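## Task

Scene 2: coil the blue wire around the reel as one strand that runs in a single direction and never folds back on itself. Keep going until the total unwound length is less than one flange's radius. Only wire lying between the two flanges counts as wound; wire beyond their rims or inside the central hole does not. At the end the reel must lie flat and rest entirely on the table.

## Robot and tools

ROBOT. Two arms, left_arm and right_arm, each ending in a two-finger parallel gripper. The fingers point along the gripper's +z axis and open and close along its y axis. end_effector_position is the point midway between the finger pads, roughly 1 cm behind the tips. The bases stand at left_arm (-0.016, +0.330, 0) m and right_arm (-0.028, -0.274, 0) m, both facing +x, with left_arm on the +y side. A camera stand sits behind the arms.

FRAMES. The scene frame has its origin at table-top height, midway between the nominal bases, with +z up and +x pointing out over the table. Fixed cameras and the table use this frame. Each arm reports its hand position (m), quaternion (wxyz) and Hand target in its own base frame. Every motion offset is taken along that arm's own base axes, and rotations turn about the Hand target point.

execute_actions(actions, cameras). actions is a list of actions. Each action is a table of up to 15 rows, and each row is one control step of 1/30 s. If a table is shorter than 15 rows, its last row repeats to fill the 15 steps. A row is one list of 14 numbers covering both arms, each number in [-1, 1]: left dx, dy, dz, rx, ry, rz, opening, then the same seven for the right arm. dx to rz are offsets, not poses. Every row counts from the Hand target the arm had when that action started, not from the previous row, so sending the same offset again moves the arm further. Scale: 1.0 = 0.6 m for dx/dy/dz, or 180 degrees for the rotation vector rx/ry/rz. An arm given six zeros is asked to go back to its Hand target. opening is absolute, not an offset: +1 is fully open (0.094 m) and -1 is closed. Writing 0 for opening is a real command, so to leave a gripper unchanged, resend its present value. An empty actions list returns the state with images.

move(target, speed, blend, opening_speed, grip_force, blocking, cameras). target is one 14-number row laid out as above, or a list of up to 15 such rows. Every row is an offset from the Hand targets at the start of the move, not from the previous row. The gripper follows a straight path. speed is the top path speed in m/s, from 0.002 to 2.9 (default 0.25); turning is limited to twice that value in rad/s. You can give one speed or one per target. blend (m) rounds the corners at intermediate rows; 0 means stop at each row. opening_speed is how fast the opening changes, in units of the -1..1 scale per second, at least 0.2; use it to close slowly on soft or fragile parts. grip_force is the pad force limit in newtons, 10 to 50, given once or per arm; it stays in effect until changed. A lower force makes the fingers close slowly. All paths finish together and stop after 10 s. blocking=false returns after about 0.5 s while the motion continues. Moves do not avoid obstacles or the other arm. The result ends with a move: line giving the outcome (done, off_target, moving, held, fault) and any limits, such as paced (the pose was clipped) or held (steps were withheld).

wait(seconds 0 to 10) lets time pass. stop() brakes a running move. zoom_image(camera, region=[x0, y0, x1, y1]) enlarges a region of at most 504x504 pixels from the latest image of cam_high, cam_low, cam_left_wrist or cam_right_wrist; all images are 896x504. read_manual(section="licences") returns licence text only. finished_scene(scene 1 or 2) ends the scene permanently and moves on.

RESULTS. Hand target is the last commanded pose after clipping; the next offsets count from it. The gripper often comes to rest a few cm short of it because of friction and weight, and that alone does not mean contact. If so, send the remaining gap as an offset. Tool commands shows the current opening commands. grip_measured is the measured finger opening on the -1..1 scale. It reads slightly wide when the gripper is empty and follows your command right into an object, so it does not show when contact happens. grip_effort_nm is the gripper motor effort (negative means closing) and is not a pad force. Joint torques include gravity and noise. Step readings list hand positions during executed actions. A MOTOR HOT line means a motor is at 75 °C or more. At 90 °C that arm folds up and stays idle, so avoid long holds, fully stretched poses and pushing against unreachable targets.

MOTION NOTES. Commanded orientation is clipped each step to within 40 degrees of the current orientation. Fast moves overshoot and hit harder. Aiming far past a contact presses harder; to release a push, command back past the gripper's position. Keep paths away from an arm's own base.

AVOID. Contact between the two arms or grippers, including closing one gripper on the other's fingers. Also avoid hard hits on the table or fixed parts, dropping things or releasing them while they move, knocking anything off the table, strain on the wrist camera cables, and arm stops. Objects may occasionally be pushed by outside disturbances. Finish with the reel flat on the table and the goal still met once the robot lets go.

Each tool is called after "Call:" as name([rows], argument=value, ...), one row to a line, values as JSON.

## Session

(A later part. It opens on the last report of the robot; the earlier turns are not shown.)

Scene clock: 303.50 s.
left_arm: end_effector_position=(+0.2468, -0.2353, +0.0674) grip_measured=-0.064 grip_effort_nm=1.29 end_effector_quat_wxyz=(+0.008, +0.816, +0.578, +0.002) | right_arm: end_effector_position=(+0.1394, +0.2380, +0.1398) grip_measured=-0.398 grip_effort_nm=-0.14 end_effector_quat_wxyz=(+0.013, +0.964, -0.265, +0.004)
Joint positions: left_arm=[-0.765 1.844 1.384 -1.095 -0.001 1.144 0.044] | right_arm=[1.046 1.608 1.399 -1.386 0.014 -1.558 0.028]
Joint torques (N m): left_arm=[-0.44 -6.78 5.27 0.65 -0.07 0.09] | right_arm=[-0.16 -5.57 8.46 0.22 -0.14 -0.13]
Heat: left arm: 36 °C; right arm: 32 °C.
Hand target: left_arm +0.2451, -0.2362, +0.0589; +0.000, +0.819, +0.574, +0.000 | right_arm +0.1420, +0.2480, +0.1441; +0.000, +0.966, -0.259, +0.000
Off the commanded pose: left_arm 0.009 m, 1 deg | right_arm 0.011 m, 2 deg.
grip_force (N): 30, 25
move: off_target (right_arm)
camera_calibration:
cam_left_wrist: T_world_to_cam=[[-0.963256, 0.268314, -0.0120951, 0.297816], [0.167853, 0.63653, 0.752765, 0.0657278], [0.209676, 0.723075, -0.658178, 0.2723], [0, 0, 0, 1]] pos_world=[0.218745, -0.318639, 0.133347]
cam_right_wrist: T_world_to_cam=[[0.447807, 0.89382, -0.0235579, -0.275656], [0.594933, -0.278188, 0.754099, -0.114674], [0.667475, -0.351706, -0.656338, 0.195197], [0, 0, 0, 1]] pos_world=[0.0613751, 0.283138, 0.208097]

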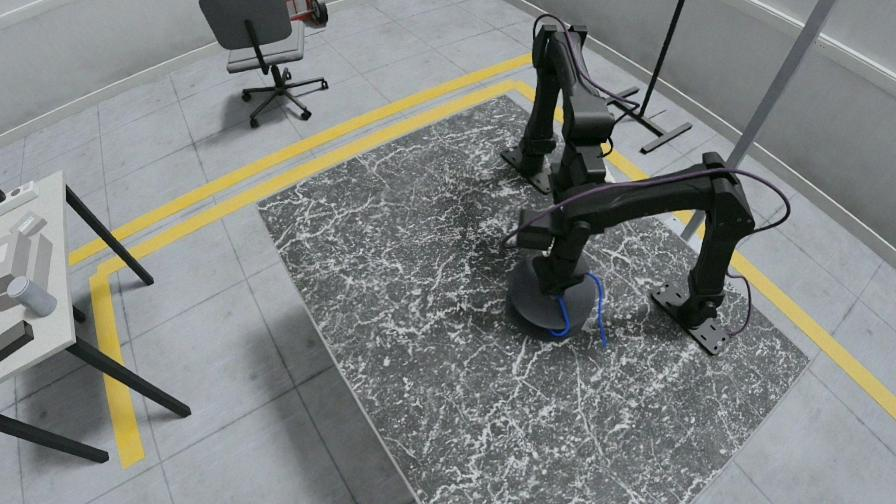

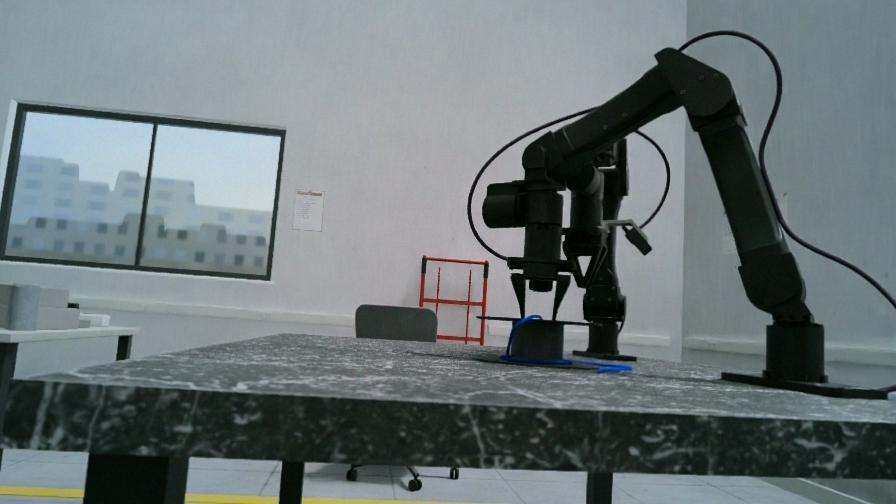

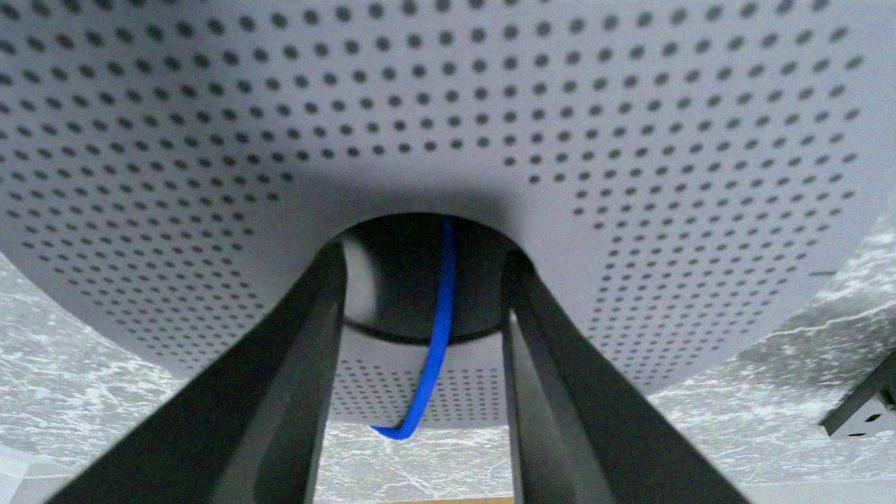

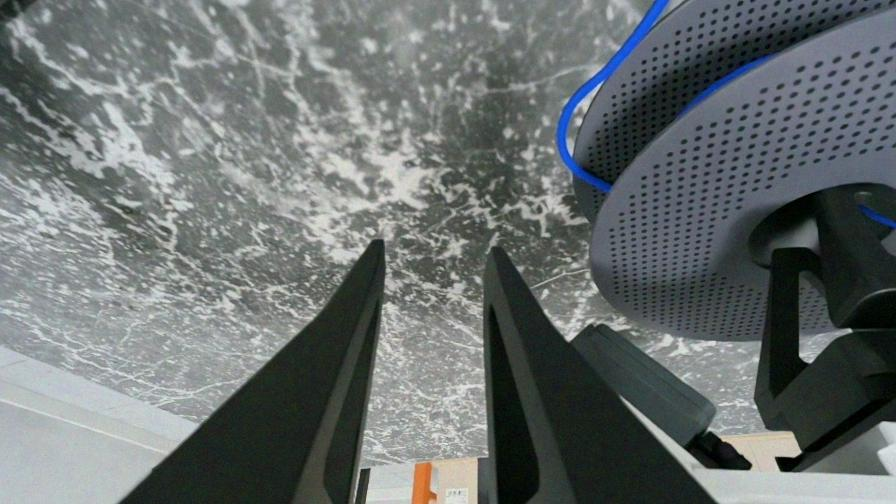

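Call:
move(target=[0,0,0,0,0,0.72,0,0,0,0,0,0,0,-0.4], speed=0.3, cameras=["all"])

Scene clock: 312.63 s.
left_arm: end_effector_position=(+0.2464, -0.2354, +0.0676) grip_measured=-0.063 grip_effort_nm=1.28 end_effector_quat_wxyz=(+0.004, -0.155, +0.988, -0.006) | right_arm: end_effector_position=(+0.1394, +0.2380, +0.1398) grip_measured=-0.398 grip_effort_nm=-0.13 end_effector_quat_wxyz=(+0.013, +0.964, -0.265, +0.004)
Joint positions: left_arm=[-0.765 1.843 1.384 -1.097 0.001 -1.076 0.044] | right_arm=[1.046 1.608 1.399 -1.386 0.014 -1.558 0.028]
Joint torques (N m): left_arm=[-0.44 -6.65 5.38 0.65 -0.09 -0.26] | right_arm=[-0.12 -5.64 8.47 0.29 -0.14 -0.14]
Heat: left arm: 36 °C; right arm: 33 °C.
Hand target: left_arm +0.2451, -0.2362, +0.0589; +0.000, -0.170, +0.985, +0.000 | right_arm +0.1420, +0.2480, +0.1441; +0.000, +0.966, -0.259, +0.000
Off the commanded pose: left_arm 0.009 m, 2 deg | right_arm 0.011 m, 2 deg.
grip_force (N): 30, 25
move: off_target (right_arm)
camera_calibration:
cam_left_wrist: T_world_to_cam=[[0.368675, -0.929419, 0.0160961, -0.314656], [-0.615369, -0.231048, 0.753617, 0.0543686], [-0.696707, -0.287744, -0.657117, 0.257985], [0, 0, 0, 1]] pos_world=[0.329203, -0.205652, 0.133618]
cam_right_wrist: T_world_to_cam=[[0.447807, 0.89382, -0.0235579, -0.275656], [0.594933, -0.278188, 0.754099, -0.114674], [0.667475, -0.351706, -0.656338, 0.195197], [0, 0, 0, 1]] pos_world=[0.0613751, 0.283138, 0.208097]

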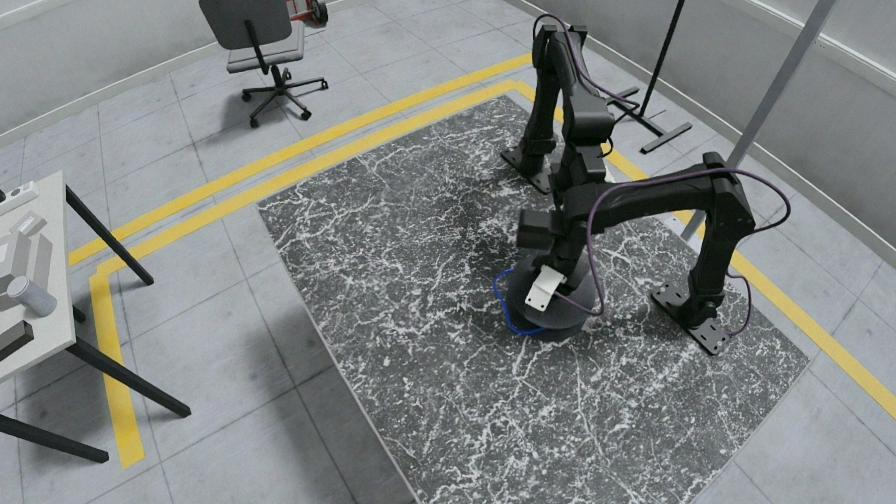

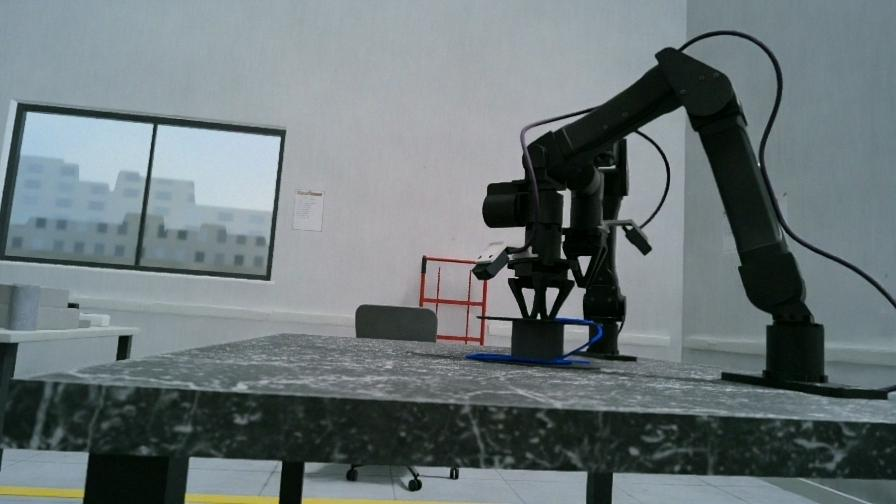

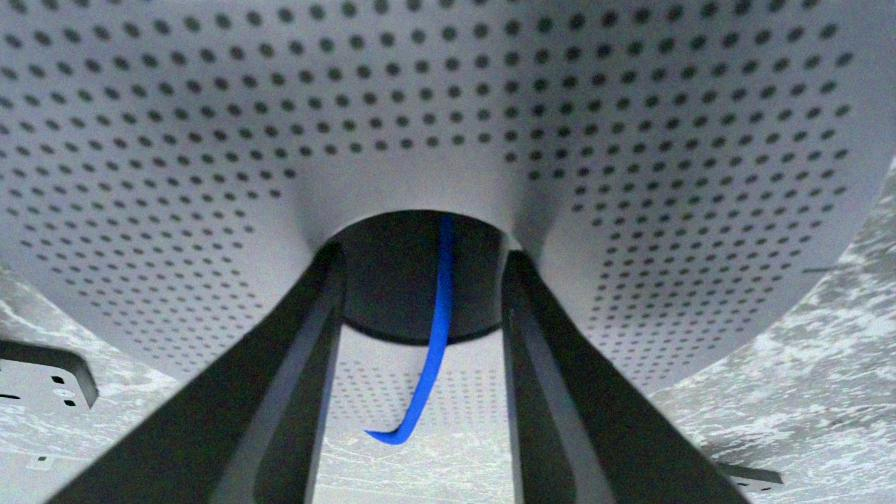

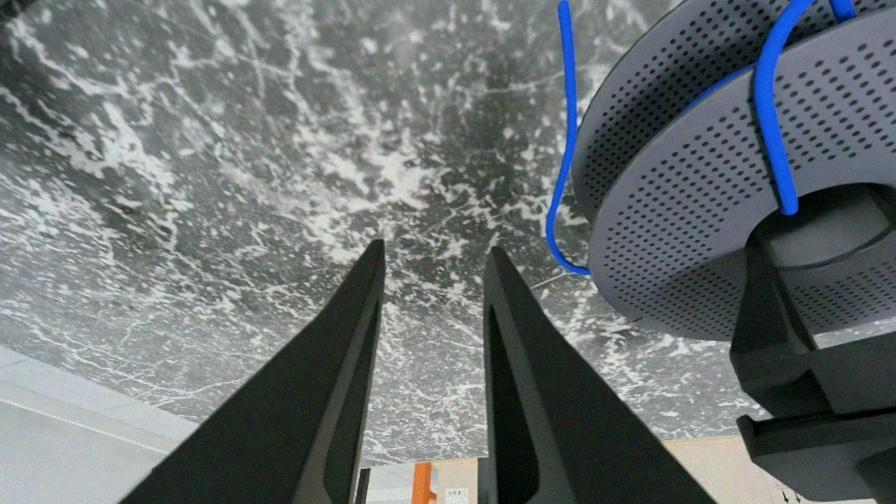

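Call:
move(target=[0,0,0,0,0,0,0,0.0117,0.0417,-0.137,0.1443,-0.0833,0,-0.65], speed=0.2, cameras=["cam_right_wrist"])

Scene clock: 367.60 s.
left_arm: end_effector_position=(+0.2464, -0.2354, +0.0676) grip_measured=-0.063 grip_effort_nm=1.29 end_effector_quat_wxyz=(+0.004, -0.155, +0.988, -0.006) | right_arm: end_effector_position=(+0.1521, +0.2734, +0.0604) grip_measured=-0.648 grip_effort_nm=-0.13 end_effector_quat_wxyz=(-0.242, +0.935, -0.249, +0.068)
Joint positions: left_arm=[-0.765 1.843 1.384 -1.097 0.001 -1.077 0.044] | right_arm=[1.069 1.333 0.703 -0.433 0.016 -1.557 0.017]
Joint torques (N m): left_arm=[-0.42 -6.64 5.41 0.67 -0.07 -0.31] | right_arm=[0.46 -6.69 5.39 1.38 0.03 0.13]
Heat: left arm: 35 °C; right arm: 33 °C.
Hand target: left_arm +0.2451, -0.2362, +0.0589; +0.000, -0.170, +0.985, +0.000 | right_arm +0.1490, +0.2731, +0.0619; -0.250, +0.933, -0.250, +0.067
Off the commanded pose: left_arm 0.009 m, 2 deg | right_arm 0.003 m, 1 deg.
grip_force (N): 30, 25
move: done
camera_calibration:
cam_right_wrist: T_world_to_cam=[[0.366985, 0.793207, 0.485948, -0.30592], [0.411385, -0.606926, 0.680002, 0.0697024], [0.834317, -0.0496394, -0.549046, 0.0326071], [0, 0, 0, 1]] pos_world=[0.0563891, 0.286581, 0.119166]
Images, in order (width x height): cam_right_wrist 896x504.

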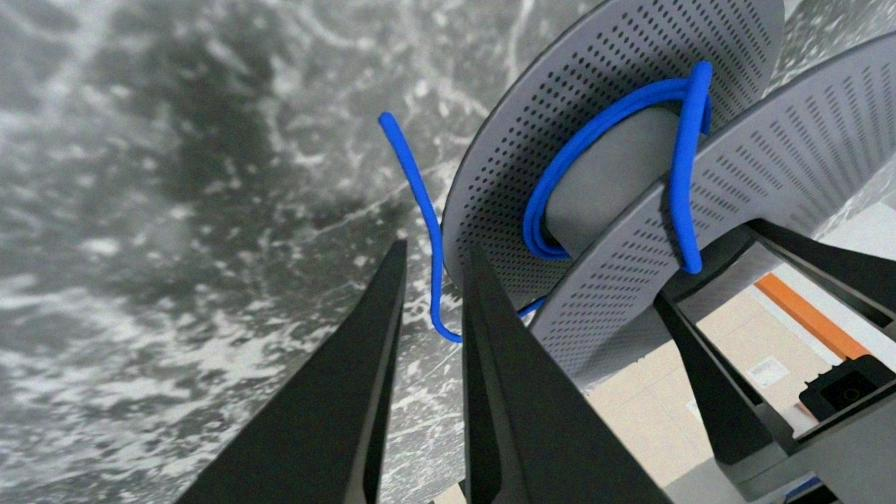

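Call:
move(target=[0,0,0,0,0,0,0,0.0248,0.0243,-0.082,0,0,0,-0.65], speed=0.1, cameras=["cam_right_wrist"])

Scene clock: 379.07 s.
left_arm: end_effector_position=(+0.2464, -0.2354, +0.0676) grip_measured=-0.063 grip_effort_nm=1.29 end_effector_quat_wxyz=(+0.004, -0.155, +0.988, -0.006) | right_arm: end_effector_position=(+0.1668, +0.2912, +0.0206) grip_measured=-0.648 grip_effort_nm=-0.12 end_effector_quat_wxyz=(-0.256, +0.930, -0.252, +0.074)
Joint positions: left_arm=[-0.765 1.843 1.384 -1.097 0.001 -1.077 0.044] | right_arm=[1.056 1.5 0.641 -0.171 0.016 -1.56 0.017]
Joint torques (N m): left_arm=[-0.47 -6.61 5.39 0.66 -0.08 -0.31] | right_arm=[-0.51 -4.48 4.59 1.46 -0.15 -0.06]
Heat: left arm: 35 °C; right arm: 32 °C.
Hand target: left_arm +0.2451, -0.2362, +0.0589; +0.000, -0.170, +0.985, +0.000 | right_arm +0.1638, +0.2876, +0.0126; -0.250, +0.933, -0.250, +0.067
Off the commanded pose: left_arm 0.009 m, 2 deg | right_arm 0.009 m, 1 deg.
grip_force (N): 30, 25
move: done
camera_calibration:
cam_right_wrist: T_world_to_cam=[[0.366616, 0.775809, 0.51353, -0.301475], [0.39361, -0.629468, 0.669956, 0.1114], [0.843008, -0.043486, -0.53614, -0.00412955], [0, 0, 0, 1]] pos_world=[0.070159, 0.30383, 0.0779699]
Images, in order (width x height): cam_right_wrist 896x504.

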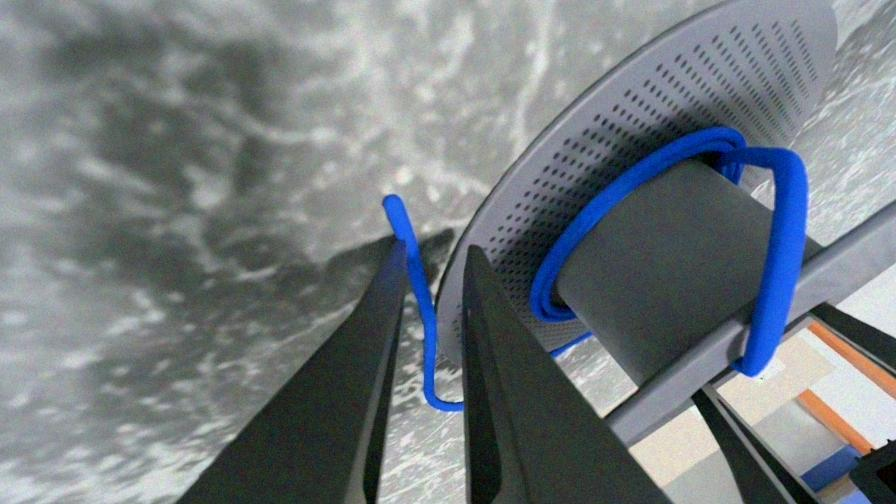

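Call:
move(target=[0,0,0,0,0,0,0,0,0,-0.017,0,0,0,-0.65], speed=0.06, cameras=["cam_right_wrist"])

Scene clock: 391.90 s.
left_arm: end_effector_position=(+0.2464, -0.2354, +0.0676) grip_measured=-0.063 grip_effort_nm=1.29 end_effector_quat_wxyz=(+0.004, -0.155, +0.988, -0.006) | right_arm: end_effector_position=(+0.1712, +0.3015, +0.0212) grip_measured=-0.648 grip_effort_nm=-0.12 end_effector_quat_wxyz=(-0.281, +0.924, -0.250, +0.077)
Joint positions: left_arm=[-0.765 1.843 1.384 -1.097 0.001 -1.077 0.044] | right_arm=[1.056 1.52 0.629 -0.089 0.009 -1.56 0.017]
Joint torques (N m): left_arm=[-0.44 -6.63 5.38 0.65 -0.08 -0.31] | right_arm=[-0.5 -3.89 4.22 1.16 -0.09 -0.07]
Heat: left arm: 35 °C; right arm: 32 °C.
Hand target: left_arm +0.2451, -0.2362, +0.0589; +0.000, -0.170, +0.985, +0.000 | right_arm +0.1639, +0.2877, +0.0024; -0.250, +0.933, -0.250, +0.067
Off the commanded pose: left_arm 0.009 m, 2 deg | right_arm 0.025 m, 4 deg.
grip_force (N): 30, 25
move: off_target (right_arm)
camera_calibration:
cam_right_wrist: T_world_to_cam=[[0.353175, 0.751964, 0.556612, -0.302846], [0.383226, -0.659027, 0.647164, 0.126853], [0.853467, -0.0152538, -0.520924, -0.0176758], [0, 0, 0, 1]] pos_world=[0.0734299, 0.311059, 0.0772653]
Images, in order (width x height): cam_right_wrist 896x504.

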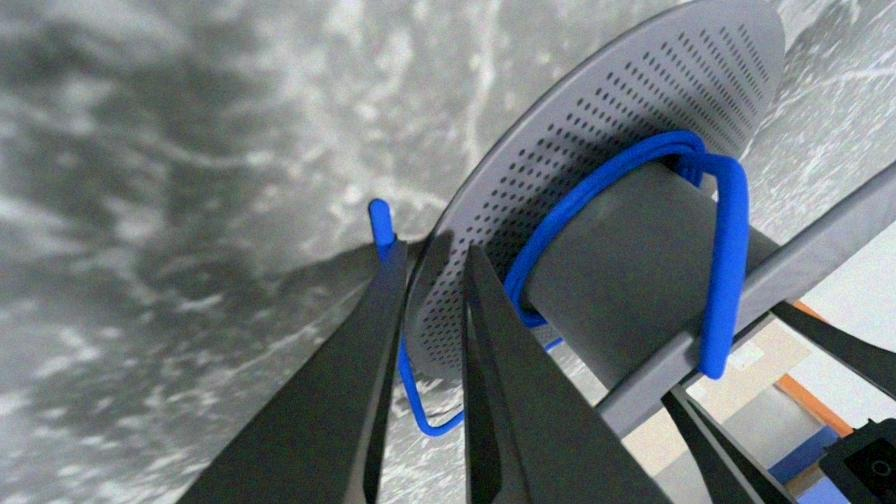

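Call:
move(target=[0,0,0,0,0,0,0,-0.012,-0.016,0.058,0,0,0,-0.65], speed=0.1, cameras=["cam_right_wrist"])

Scene clock: 412.53 s.
left_arm: end_effector_position=(+0.2464, -0.2354, +0.0676) grip_measured=-0.063 grip_effort_nm=1.29 end_effector_quat_wxyz=(+0.004, -0.155, +0.988, -0.006) | right_arm: end_effector_position=(+0.1572, +0.2769, +0.0299) grip_measured=-0.648 grip_effort_nm=-0.12 end_effector_quat_wxyz=(-0.246, +0.934, -0.252, +0.068)
Joint positions: left_arm=[-0.765 1.843 1.384 -1.097 0.001 -1.077 0.044] | right_arm=[1.056 1.418 0.629 -0.266 0.009 -1.56 0.017]
Joint torques (N m): left_arm=[-0.44 -6.67 5.38 0.65 -0.09 -0.32] | right_arm=[0.03 -7.09 7.04 1.01 -0.03 0.03]
Heat: left arm: 35 °C; right arm: 31 °C.
Hand target: left_arm +0.2451, -0.2362, +0.0589; +0.000, -0.170, +0.985, +0.000 | right_arm +0.1567, +0.2781, +0.0373; -0.250, +0.933, -0.250, +0.067
Off the commanded pose: left_arm 0.009 m, 2 deg | right_arm 0.007 m, 1 deg.
grip_force (N): 30, 25
move: done
camera_calibration:
cam_right_wrist: T_world_to_cam=[[0.372633, 0.786276, 0.492863, -0.294844], [0.407629, -0.615821, 0.674242, 0.0937348], [0.833656, -0.0503397, -0.549985, 0.0120818], [0, 0, 0, 1]] pos_world=[0.0615877, 0.290161, 0.0887627]
Images, in order (width x height): cam_right_wrist 896x504.

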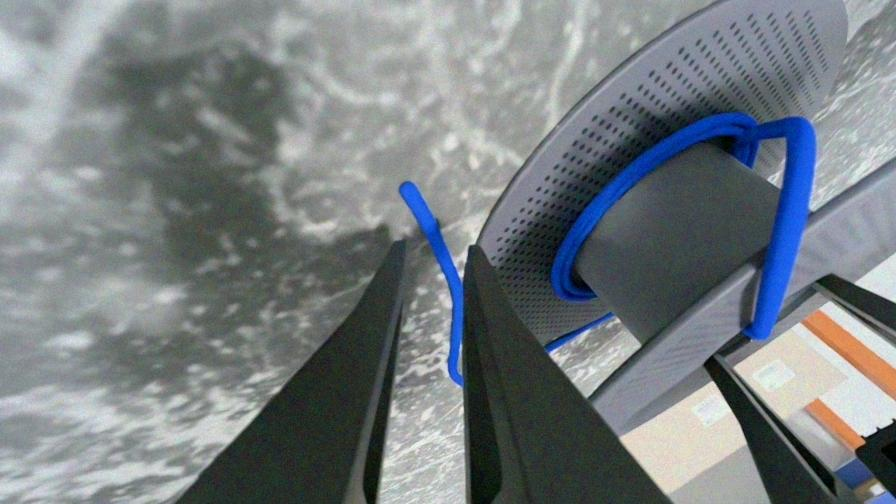

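Call:
move(target=[0,0,0,0,0,0,0,0.0122,0.0048,-0.0513,0,0,0,-0.65], speed=0.08, cameras=["cam_right_wrist"])

Scene clock: 420.23 s.
left_arm: end_effector_position=(+0.2464, -0.2354, +0.0676) grip_measured=-0.063 grip_effort_nm=1.29 end_effector_quat_wxyz=(+0.004, -0.155, +0.988, -0.006) | right_arm: end_effector_position=(+0.1686, +0.2873, +0.0173) grip_measured=-0.648 grip_effort_nm=-0.10 end_effector_quat_wxyz=(-0.262, +0.929, -0.252, +0.075)
Joint positions: left_arm=[-0.765 1.843 1.384 -1.097 0.001 -1.077 0.044] | right_arm=[1.042 1.494 0.612 -0.137 0.009 -1.573 0.017]
Joint torques (N m): left_arm=[-0.47 -6.64 5.41 0.65 -0.09 -0.32] | right_arm=[-0.59 -4.51 4.23 1.42 -0.08 -0.08]
Heat: left arm: 35 °C; right arm: 31 °C.
Hand target: left_arm +0.2451, -0.2362, +0.0589; +0.000, -0.170, +0.985, +0.000 | right_arm +0.1640, +0.2809, +0.0065; -0.250, +0.933, -0.250, +0.067
Off the commanded pose: left_arm 0.009 m, 2 deg | right_arm 0.013 m, 2 deg.
grip_force (N): 30, 25
move: off_target (right_arm)
camera_calibration:
cam_right_wrist: T_world_to_cam=[[0.363589, 0.770802, 0.523132, -0.295617], [0.389993, -0.635933, 0.665953, 0.112941], [0.845995, -0.0381156, -0.531826, -0.0097083], [0, 0, 0, 1]] pos_world=[0.0716503, 0.299315, 0.0742704]
Images, in order (width x height): cam_right_wrist 896x504.

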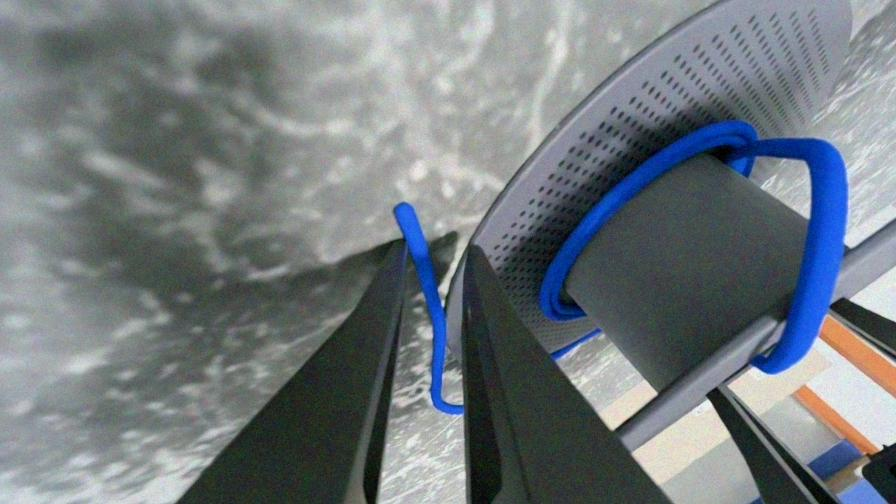

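Call:
move(target=[0,0,0,0,0,0,0,0,0,-0.005,0,0,0,-1], speed=0.06, grip_force=[30,30], cameras=["cam_right_wrist"])

Scene clock: 424.27 s.
left_arm: end_effector_position=(+0.2464, -0.2354, +0.0676) grip_measured=-0.063 grip_effort_nm=1.29 end_effector_quat_wxyz=(+0.004, -0.155, +0.988, -0.006) | right_arm: end_effector_position=(+0.1690, +0.2879, +0.0147) grip_measured=-0.951 grip_effort_nm=-0.62 end_effector_quat_wxyz=(-0.264, +0.928, -0.251, +0.076)
Joint positions: left_arm=[-0.765 1.843 1.384 -1.097 0.001 -1.077 0.044] | right_arm=[1.042 1.503 0.603 -0.113 0.009 -1.573 0.002]
Joint torques (N m): left_arm=[-0.46 -6.64 5.41 0.64 -0.08 -0.32] | right_arm=[-0.59 -4.31 4.45 1.37 -0.15 -0.05]
Heat: left arm: 35 °C; right arm: 31 °C.
Hand target: left_arm +0.2451, -0.2362, +0.0589; +0.000, -0.170, +0.985, +0.000 | right_arm +0.1641, +0.2810, +0.0035; -0.250, +0.933, -0.250, +0.067
Off the commanded pose: left_arm 0.009 m, 2 deg | right_arm 0.014 m, 2 deg.
grip_force (N): 30, 30
move: off_target (right_arm)
camera_calibration:
cam_right_wrist: T_world_to_cam=[[0.361619, 0.768189, 0.528315, -0.293894], [0.388038, -0.639261, 0.663906, 0.116198], [0.847737, -0.035074, -0.529256, -0.0125712], [0, 0, 0, 1]] pos_world=[0.0718453, 0.299607, 0.0714708]
Images, in order (width x height): cam_right_wrist 896x504.

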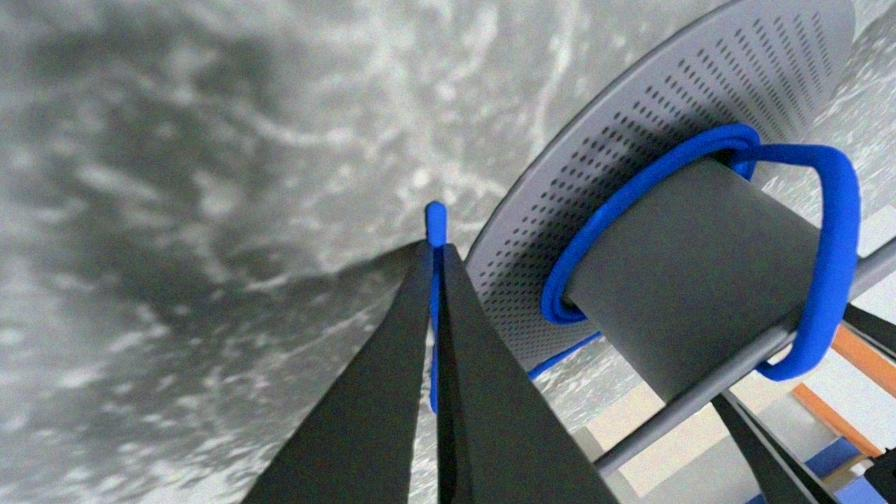

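Call:
move(target=[0,0,0,0,0,0,0,-0.005,-0.005,0.06,0,0,0,-1], speed=0.08, cameras=["cam_right_wrist"])

Scene clock: 429.93 s.
left_arm: end_effector_position=(+0.2464, -0.2354, +0.0676) grip_measured=-0.063 grip_effort_nm=1.29 end_effector_quat_wxyz=(+0.004, -0.155, +0.988, -0.006) | right_arm: end_effector_position=(+0.1592, +0.2712, +0.0261) grip_measured=-0.955 grip_effort_nm=-0.67 end_effector_quat_wxyz=(-0.237, +0.935, -0.253, +0.069)
Joint positions: left_arm=[-0.765 1.843 1.384 -1.097 0.001 -1.077 0.044] | right_arm=[1.042 1.421 0.624 -0.275 0.009 -1.573 0.002]
Joint torques (N m): left_arm=[-0.43 -6.64 5.39 0.65 -0.07 -0.3] | right_arm=[-0.29 -7.2 8.4 0.95 -0.1 -0.04]
Heat: left arm: 35 °C; right arm: 31 °C.
Hand target: left_arm +0.2451, -0.2362, +0.0589; +0.000, -0.170, +0.985, +0.000 | right_arm +0.1611, +0.2780, +0.0395; -0.250, +0.933, -0.250, +0.067
Off the commanded pose: left_arm 0.009 m, 2 deg | right_arm 0.015 m, 2 deg.
grip_force (N): 30, 30
move: off_target (right_arm)
camera_calibration:
cam_right_wrist: T_world_to_cam=[[0.376588, 0.79392, 0.477361, -0.291554], [0.408187, -0.604784, 0.683827, 0.0887589], [0.831604, -0.0626684, -0.551822, 0.0117523], [0, 0, 0, 1]] pos_world=[0.0637922, 0.285887, 0.0849659]
Images, in order (width x height): cam_right_wrist 896x504.

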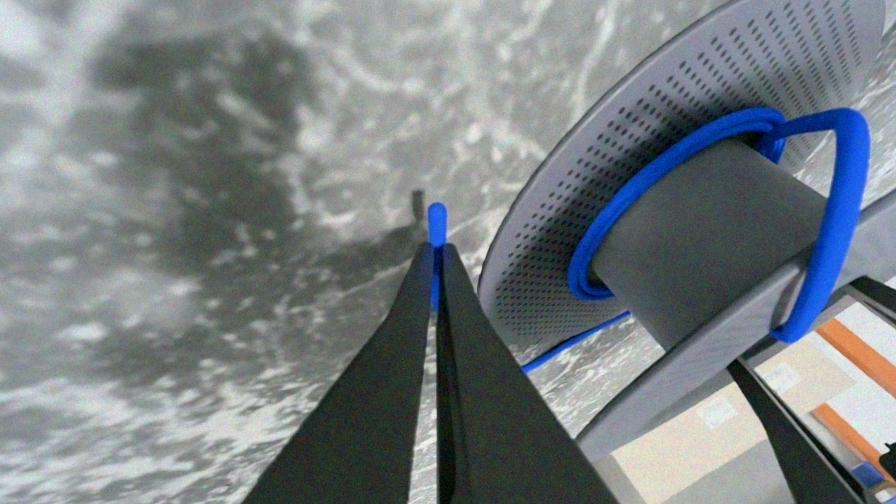

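Call:
move(target=[0,0,0,0,0,0.27,0,0,0,0,0,0,0,-1], speed=0.25, cameras=["cam_right_wrist","cam_high"])

Scene clock: 437.27 s.
left_arm: end_effector_position=(+0.2464, -0.2355, +0.0680) grip_measured=-0.060 grip_effort_nm=1.28 end_effector_quat_wxyz=(+0.001, -0.548, +0.836, -0.008) | right_arm: end_effector_position=(+0.1591, +0.2711, +0.0260) grip_measured=-0.958 grip_effort_nm=-0.68 end_effector_quat_wxyz=(-0.237, +0.936, -0.253, +0.069)
Joint positions: left_arm=[-0.765 1.842 1.384 -1.097 0.001 -1.925 0.044] | right_arm=[1.042 1.421 0.624 -0.275 0.009 -1.573 0.002]
Joint torques (N m): left_arm=[-0.44 -6.58 5.37 0.67 -0.07 -0.34] | right_arm=[-0.23 -7.06 8.46 0.95 -0.11 -0.03]
Heat: left arm: 34 °C; right arm: 32 °C.
Hand target: left_arm +0.2451, -0.2362, +0.0590; +0.000, -0.561, +0.828, +0.000 | right_arm +0.1611, +0.2780, +0.0395; -0.250, +0.933, -0.250, +0.067
Off the commanded pose: left_arm 0.009 m, 2 deg | right_arm 0.015 m, 2 deg.
grip_force (N): 30, 30
move: off_target (right_arm)
camera_calibration:
cam_right_wrist: T_world_to_cam=[[0.376841, 0.794178, 0.476732, -0.291474], [0.408406, -0.604404, 0.684033, 0.0885994], [0.831382, -0.0630711, -0.552111, 0.0119825], [0, 0, 0, 1]] pos_world=[0.0636928, 0.285788, 0.0849658]
Images, in order (width x height): cam_high 896x504, cam_right_wrist 896x504.

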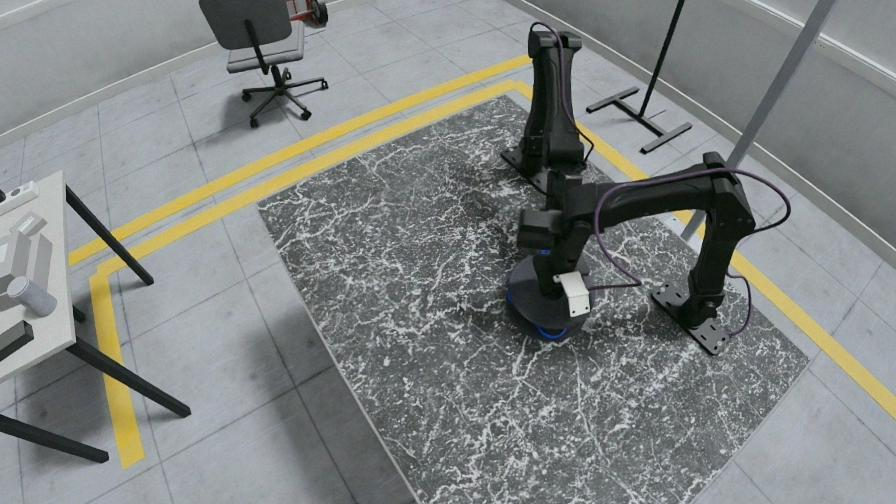

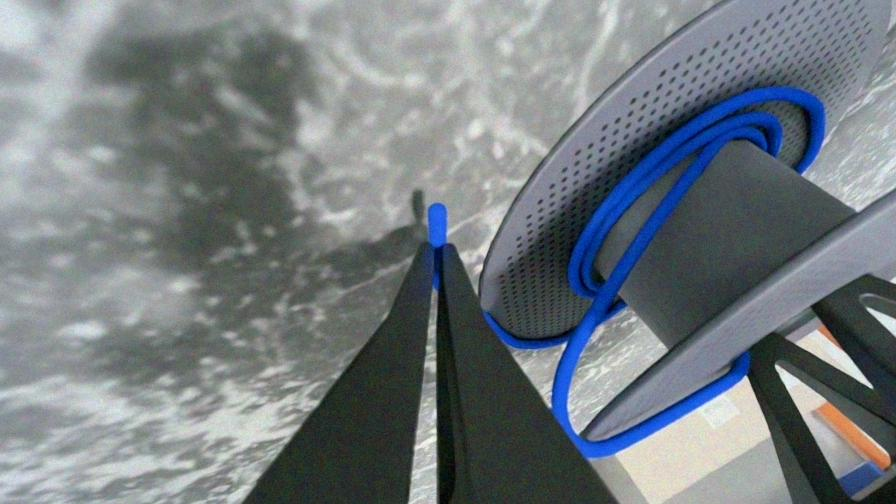

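Call:
zoom_image(camera="cam_right_wrist", region=[420, 40, 896, 480])

Call:
zoom_image(camera="cam_high", region=[480, 230, 640, 350])

Scaled by 1.059 from the camera's 896x504 image, which has a finer 1280x720 frame.

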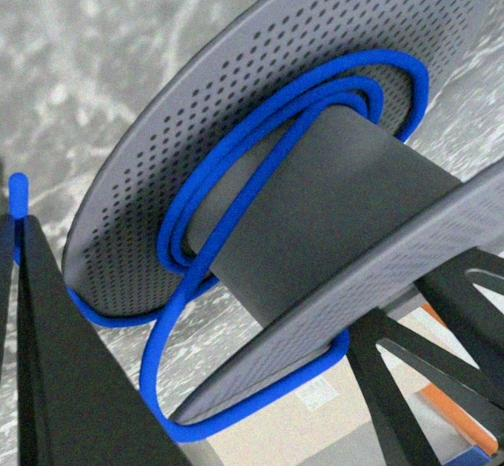

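Scaled by 3.150 from the camera's 896x504 image, which has a finer 1280x720 frame.

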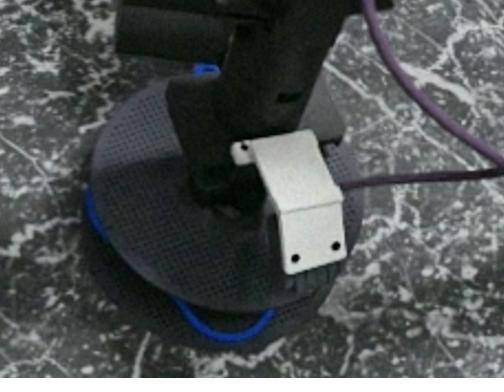

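Call:
move([
  [0.0023,0.004,0.0117,0,0,0,-0.95,0,0,0,0,0,0,-1],
  [0.0023,0.004,0.0117,0,0,-0.5,-0.95,0,0,0,0,0,0,-1],
  [0.0023,0.004,0.0117,0,0,-0.995,-0.95,0,0,0,0,0,0,-1],
  [0.0023,0.004,0,0,0,-0.995,0,0,0,0,0,0,0,-1],
], speed=0.5, blend=[0,0.01,0,0], cameras=["cam_left_wrist","cam_right_wrist"])

Scene clock: 467.10 s.
left_arm: end_effector_position=(+0.2471, -0.2356, +0.0676) grip_measured=-0.068 grip_effort_nm=1.28 end_effector_quat_wxyz=(+0.009, +0.822, +0.569, +0.002) | right_arm: end_effector_position=(+0.1591, +0.2711, +0.0260) grip_measured=-0.958 grip_effort_nm=-0.67 end_effector_quat_wxyz=(-0.237, +0.936, -0.253, +0.069)
Joint positions: left_arm=[-0.765 1.843 1.384 -1.094 -0.001 1.166 0.044] | right_arm=[1.042 1.421 0.624 -0.275 0.009 -1.573 0.002]
Joint torques (N m): left_arm=[0.13 -6.87 5.09 0.64 -0.08 0.11] | right_arm=[-0.18 -7.21 8.18 0.96 -0.11 0.02]
Heat: left arm: 35 °C; right arm: 33 °C.
Hand target: left_arm +0.2465, -0.2338, +0.0590; +0.000, +0.824, +0.567, +0.001 | right_arm +0.1611, +0.2780, +0.0395; -0.250, +0.933, -0.250, +0.067
Off the commanded pose: left_arm 0.009 m, 1 deg | right_arm 0.015 m, 2 deg.
grip_force (N): 30, 30
move: off_target (right_arm)
camera_calibration:
cam_left_wrist: T_world_to_cam=[[-0.956935, 0.289948, -0.0142986, 0.301823], [0.180719, 0.633537, 0.752311, 0.061821], [0.22719, 0.717329, -0.658653, 0.26697], [0, 0, 0, 1]] pos_world=[0.217, -0.318184, 0.133647]
cam_right_wrist: T_world_to_cam=[[0.376841, 0.794178, 0.476732, -0.291474], [0.408406, -0.604404, 0.684033, 0.0885994], [0.831382, -0.0630711, -0.552111, 0.0119825], [0, 0, 0, 1]] pos_world=[0.0636928, 0.285788, 0.0849658]
Images, in order (width x height): cam_left_wrist 896x504, cam_right_wrist 896x504.

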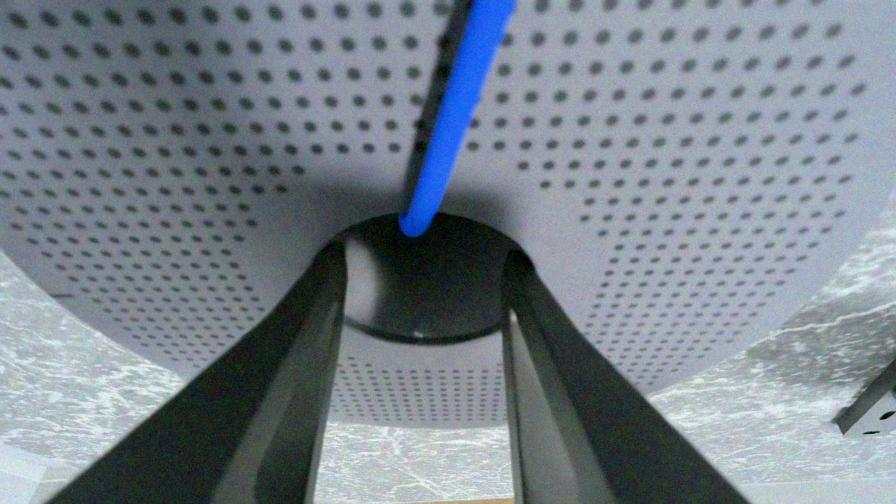

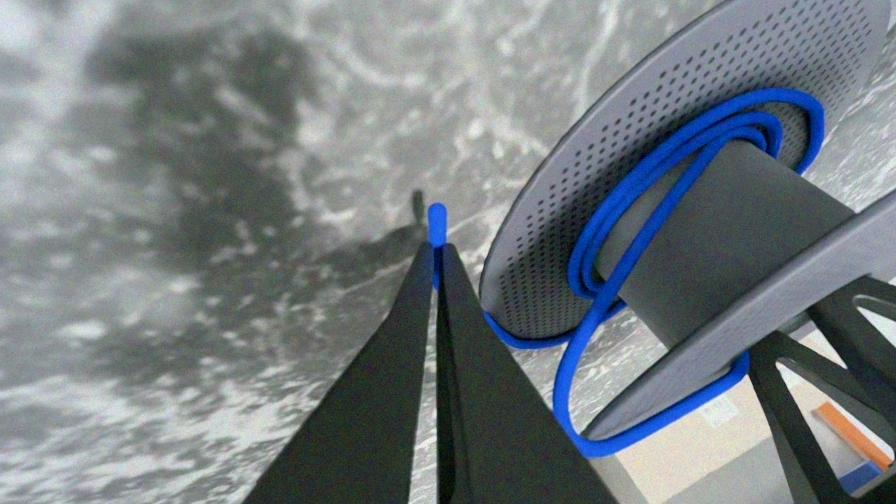

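Call:
move(target=[0,0,0,0,0,0.5,0,0,0,0,0,0,0,-1], speed=0.25, cameras=["cam_right_wrist","cam_high"])

Call:
zoom_image(camera="cam_right_wrist", region=[420, 40, 896, 480])

Call:
zoom_image(camera="cam_high", region=[480, 230, 640, 350])

Scene clock: 476.67 s.
left_arm: end_effector_position=(+0.2469, -0.2357, +0.0677) grip_measured=-0.066 grip_effort_nm=1.29 end_effector_quat_wxyz=(+0.007, +0.200, +0.980, -0.005) | right_arm: end_effector_position=(+0.1591, +0.2711, +0.0260) grip_measured=-0.959 grip_effort_nm=-0.68 end_effector_quat_wxyz=(-0.237, +0.936, -0.253, +0.069)
Joint positions: left_arm=[-0.765 1.843 1.384 -1.094 0.001 -0.361 0.044] | right_arm=[1.042 1.421 0.624 -0.275 0.009 -1.573 0.002]
Joint torques (N m): left_arm=[0.16 -6.78 5.23 0.62 -0.08 -0.31] | right_arm=[-0.21 -7.08 8.47 0.99 -0.12 -0.04]
Heat: left arm: 34 °C; right arm: 34 °C.
Hand target: left_arm +0.2465, -0.2338, +0.0590; +0.000, +0.181, +0.983, +0.000 | right_arm +0.1611, +0.2780, +0.0395; -0.250, +0.933, -0.250, +0.067
Off the commanded pose: left_arm 0.009 m, 2 deg | right_arm 0.015 m, 2 deg.
grip_force (N): 30, 30
move: off_target (right_arm)
camera_calibration:
cam_right_wrist: T_world_to_cam=[[0.376841, 0.794178, 0.476732, -0.291474], [0.408406, -0.604404, 0.684033, 0.0885994], [0.831382, -0.0630711, -0.552111, 0.0119825], [0, 0, 0, 1]] pos_world=[0.0636928, 0.285788, 0.0849658]
Images, in order (width x height): cam_high 896x504, cam_right_wrist 896x504.

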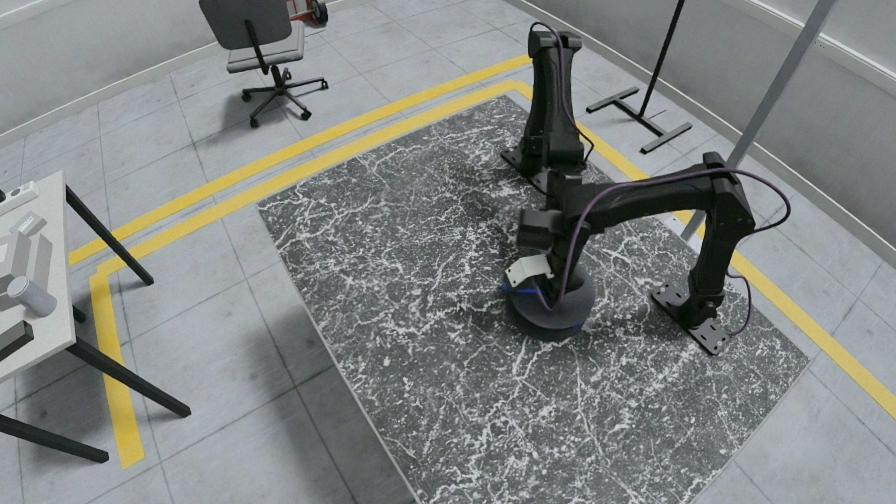

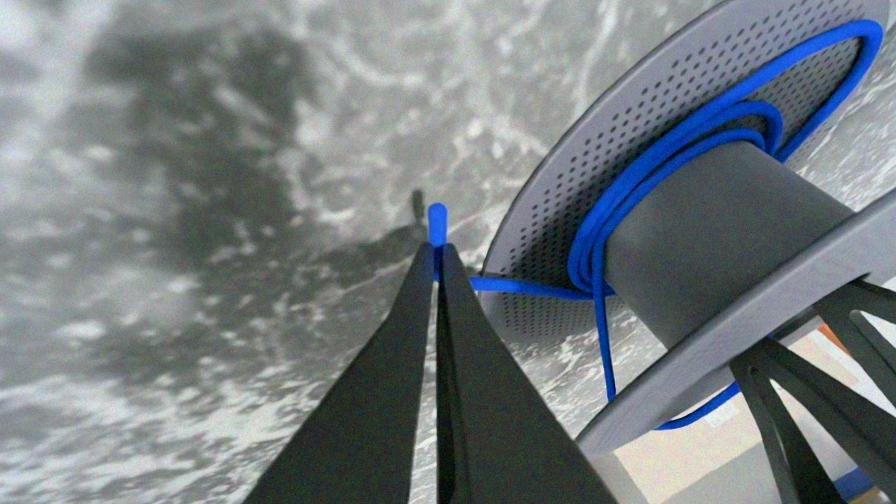

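Scaled by 1.059 from the camera's 896x504 image, which has a finer 1280x720 frame.

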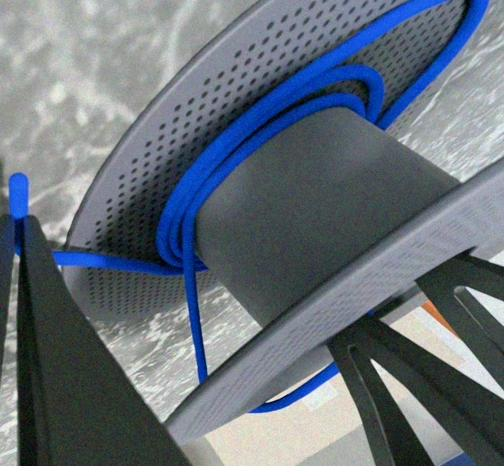

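Scaled by 3.150 from the camera's 896x504 image, which has a finer 1280x720 frame.

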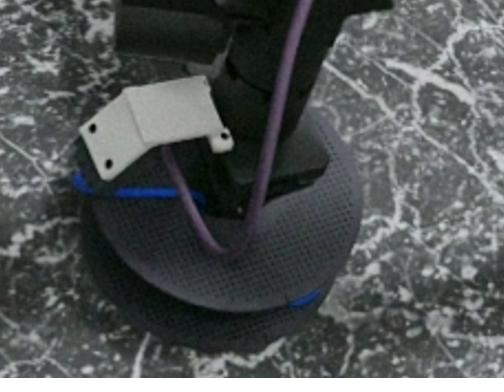

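Call:
move(target=[0,0,0,0,0,0,0,0.002,0.0,-0.005,0.13,-0.075,0,-1], speed=0.15, cameras=["cam_right_wrist"])

Scene clock: 511.37 s.
left_arm: end_effector_position=(+0.2469, -0.2357, +0.0677) grip_measured=-0.066 grip_effort_nm=1.29 end_effector_quat_wxyz=(+0.007, +0.200, +0.980, -0.005) | right_arm: end_effector_position=(+0.1647, +0.2809, +0.0415) grip_measured=-0.960 grip_effort_nm=-0.67 end_effector_quat_wxyz=(-0.464, +0.846, -0.229, +0.128)
Joint positions: left_arm=[-0.765 1.843 1.384 -1.094 0.001 -0.362 0.044] | right_arm=[1.038 1.341 0.189 0.584 0 -1.575 0.002]
Joint torques (N m): left_arm=[0.16 -6.76 5.26 0.62 -0.07 -0.32] | right_arm=[-0.77 -2.59 4.25 2.13 -0.13 0.01]
Heat: left arm: 34 °C; right arm: 34 °C.
Hand target: left_arm +0.2465, -0.2338, +0.0590; +0.000, +0.181, +0.983, +0.000 | right_arm +0.1623, +0.2779, +0.0365; -0.461, +0.849, -0.228, +0.123
Off the commanded pose: left_arm 0.009 m, 2 deg | right_arm 0.006 m, 1 deg.
grip_force (N): 30, 30
move: done
camera_calibration:
cam_right_wrist: T_world_to_cam=[[0.205233, 0.499941, 0.841391, -0.21294], [0.265593, -0.855881, 0.443767, 0.185805], [0.941987, 0.132392, -0.308435, -0.0667267], [0, 0, 0, 1]] pos_world=[0.0572092, 0.274319, 0.0761308]
Images, in order (width x height): cam_right_wrist 896x504.

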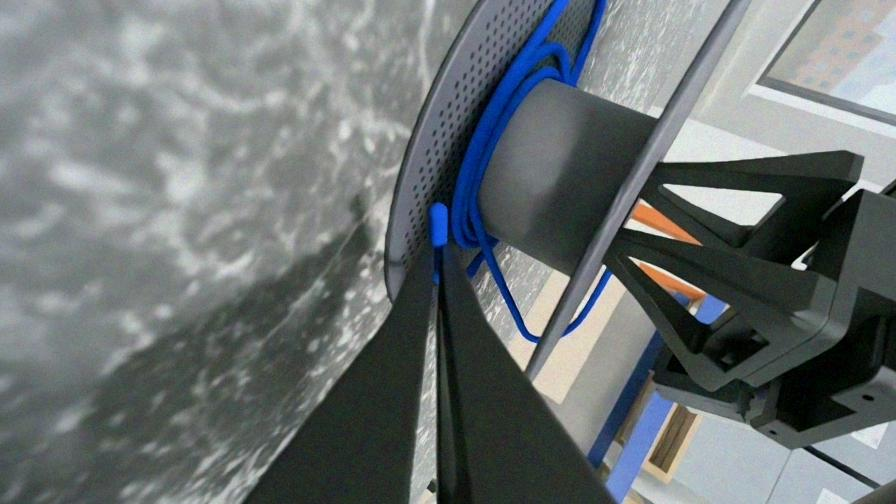

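Call:
move([
  [0,0,0,0,0,0,0,0.0438,0.0602,-0.0175,0,0,0,-1],
  [0,0,0,0,0,0,0,0.0422,0.1135,-0.0208,0,0,-0.139,-1],
], speed=0.1, blend=[0.01,0], cameras=["cam_right_wrist","cam_high"])

Call:
zoom_image(camera="cam_right_wrist", region=[330, 0, 700, 400])

Scene clock: 519.70 s.
left_arm: end_effector_position=(+0.2469, -0.2357, +0.0677) grip_measured=-0.066 grip_effort_nm=1.29 end_effector_quat_wxyz=(+0.007, +0.200, +0.980, -0.005) | right_arm: end_effector_position=(+0.1866, +0.3399, +0.0226) grip_measured=-0.960 grip_effort_nm=-0.67 end_effector_quat_wxyz=(-0.422, +0.783, -0.400, +0.220)
Joint positions: left_arm=[-0.765 1.843 1.384 -1.094 0.001 -0.362 0.044] | right_arm=[1.321 1.758 0.525 0.525 0.572 -1.145 0.002]
Joint torques (N m): left_arm=[0.17 -6.75 5.2 0.63 -0.07 -0.31] | right_arm=[0.51 -5.94 6.97 1.52 0.36 0.17]
Heat: left arm: 34 °C; right arm: 33 °C.
Hand target: left_arm +0.2465, -0.2338, +0.0590; +0.000, +0.181, +0.983, +0.000 | right_arm +0.1875, +0.3461, +0.0240; -0.424, +0.779, -0.406, +0.220
Off the commanded pose: left_arm 0.009 m, 2 deg | right_arm 0.006 m, 1 deg.
grip_force (N): 30, 30
move: done
camera_calibration:
cam_right_wrist: T_world_to_cam=[[0.395985, 0.380675, 0.835633, -0.226014], [-0.101312, -0.886353, 0.45179, 0.317489], [0.912651, -0.263561, -0.312416, 0.0390926], [0, 0, 0, 1]] pos_world=[0.0859858, 0.377749, 0.0576397]
Images, in order (width x height): cam_high 896x504, cam_right_wrist 896x504.

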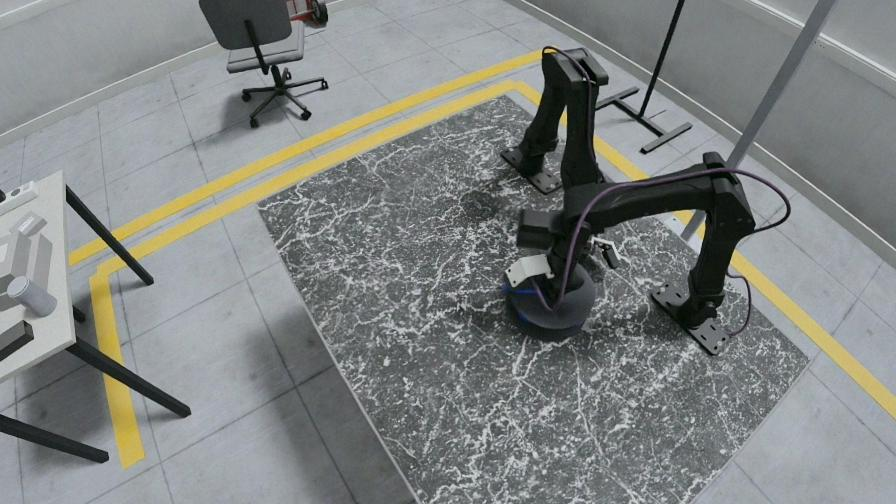

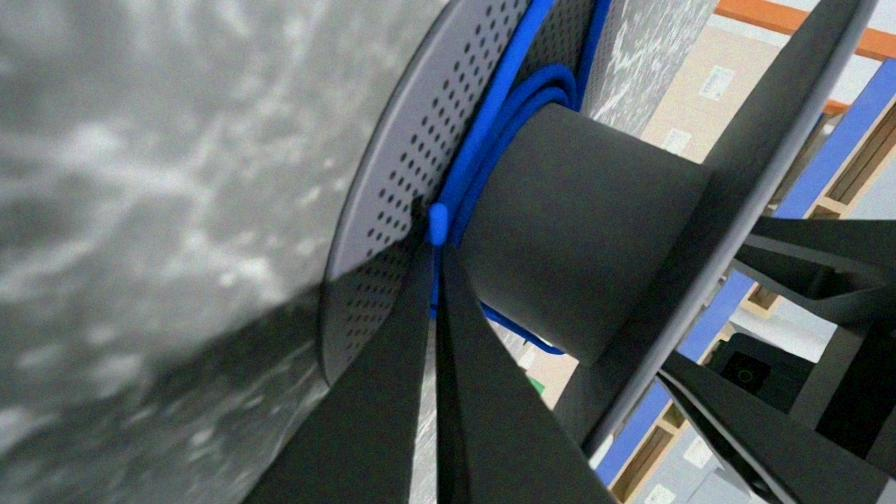

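Scaled by 1.260 from the camera's 896x504 image, which has a finer 1280x720 frame.

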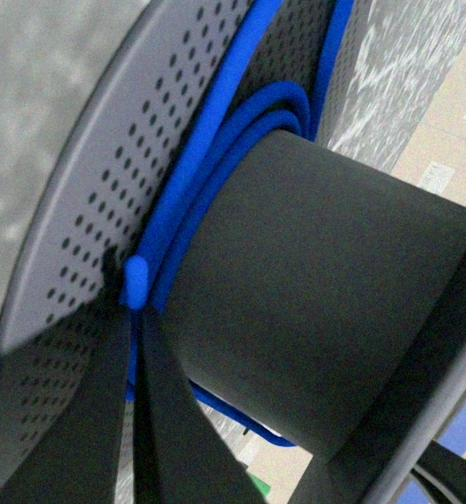

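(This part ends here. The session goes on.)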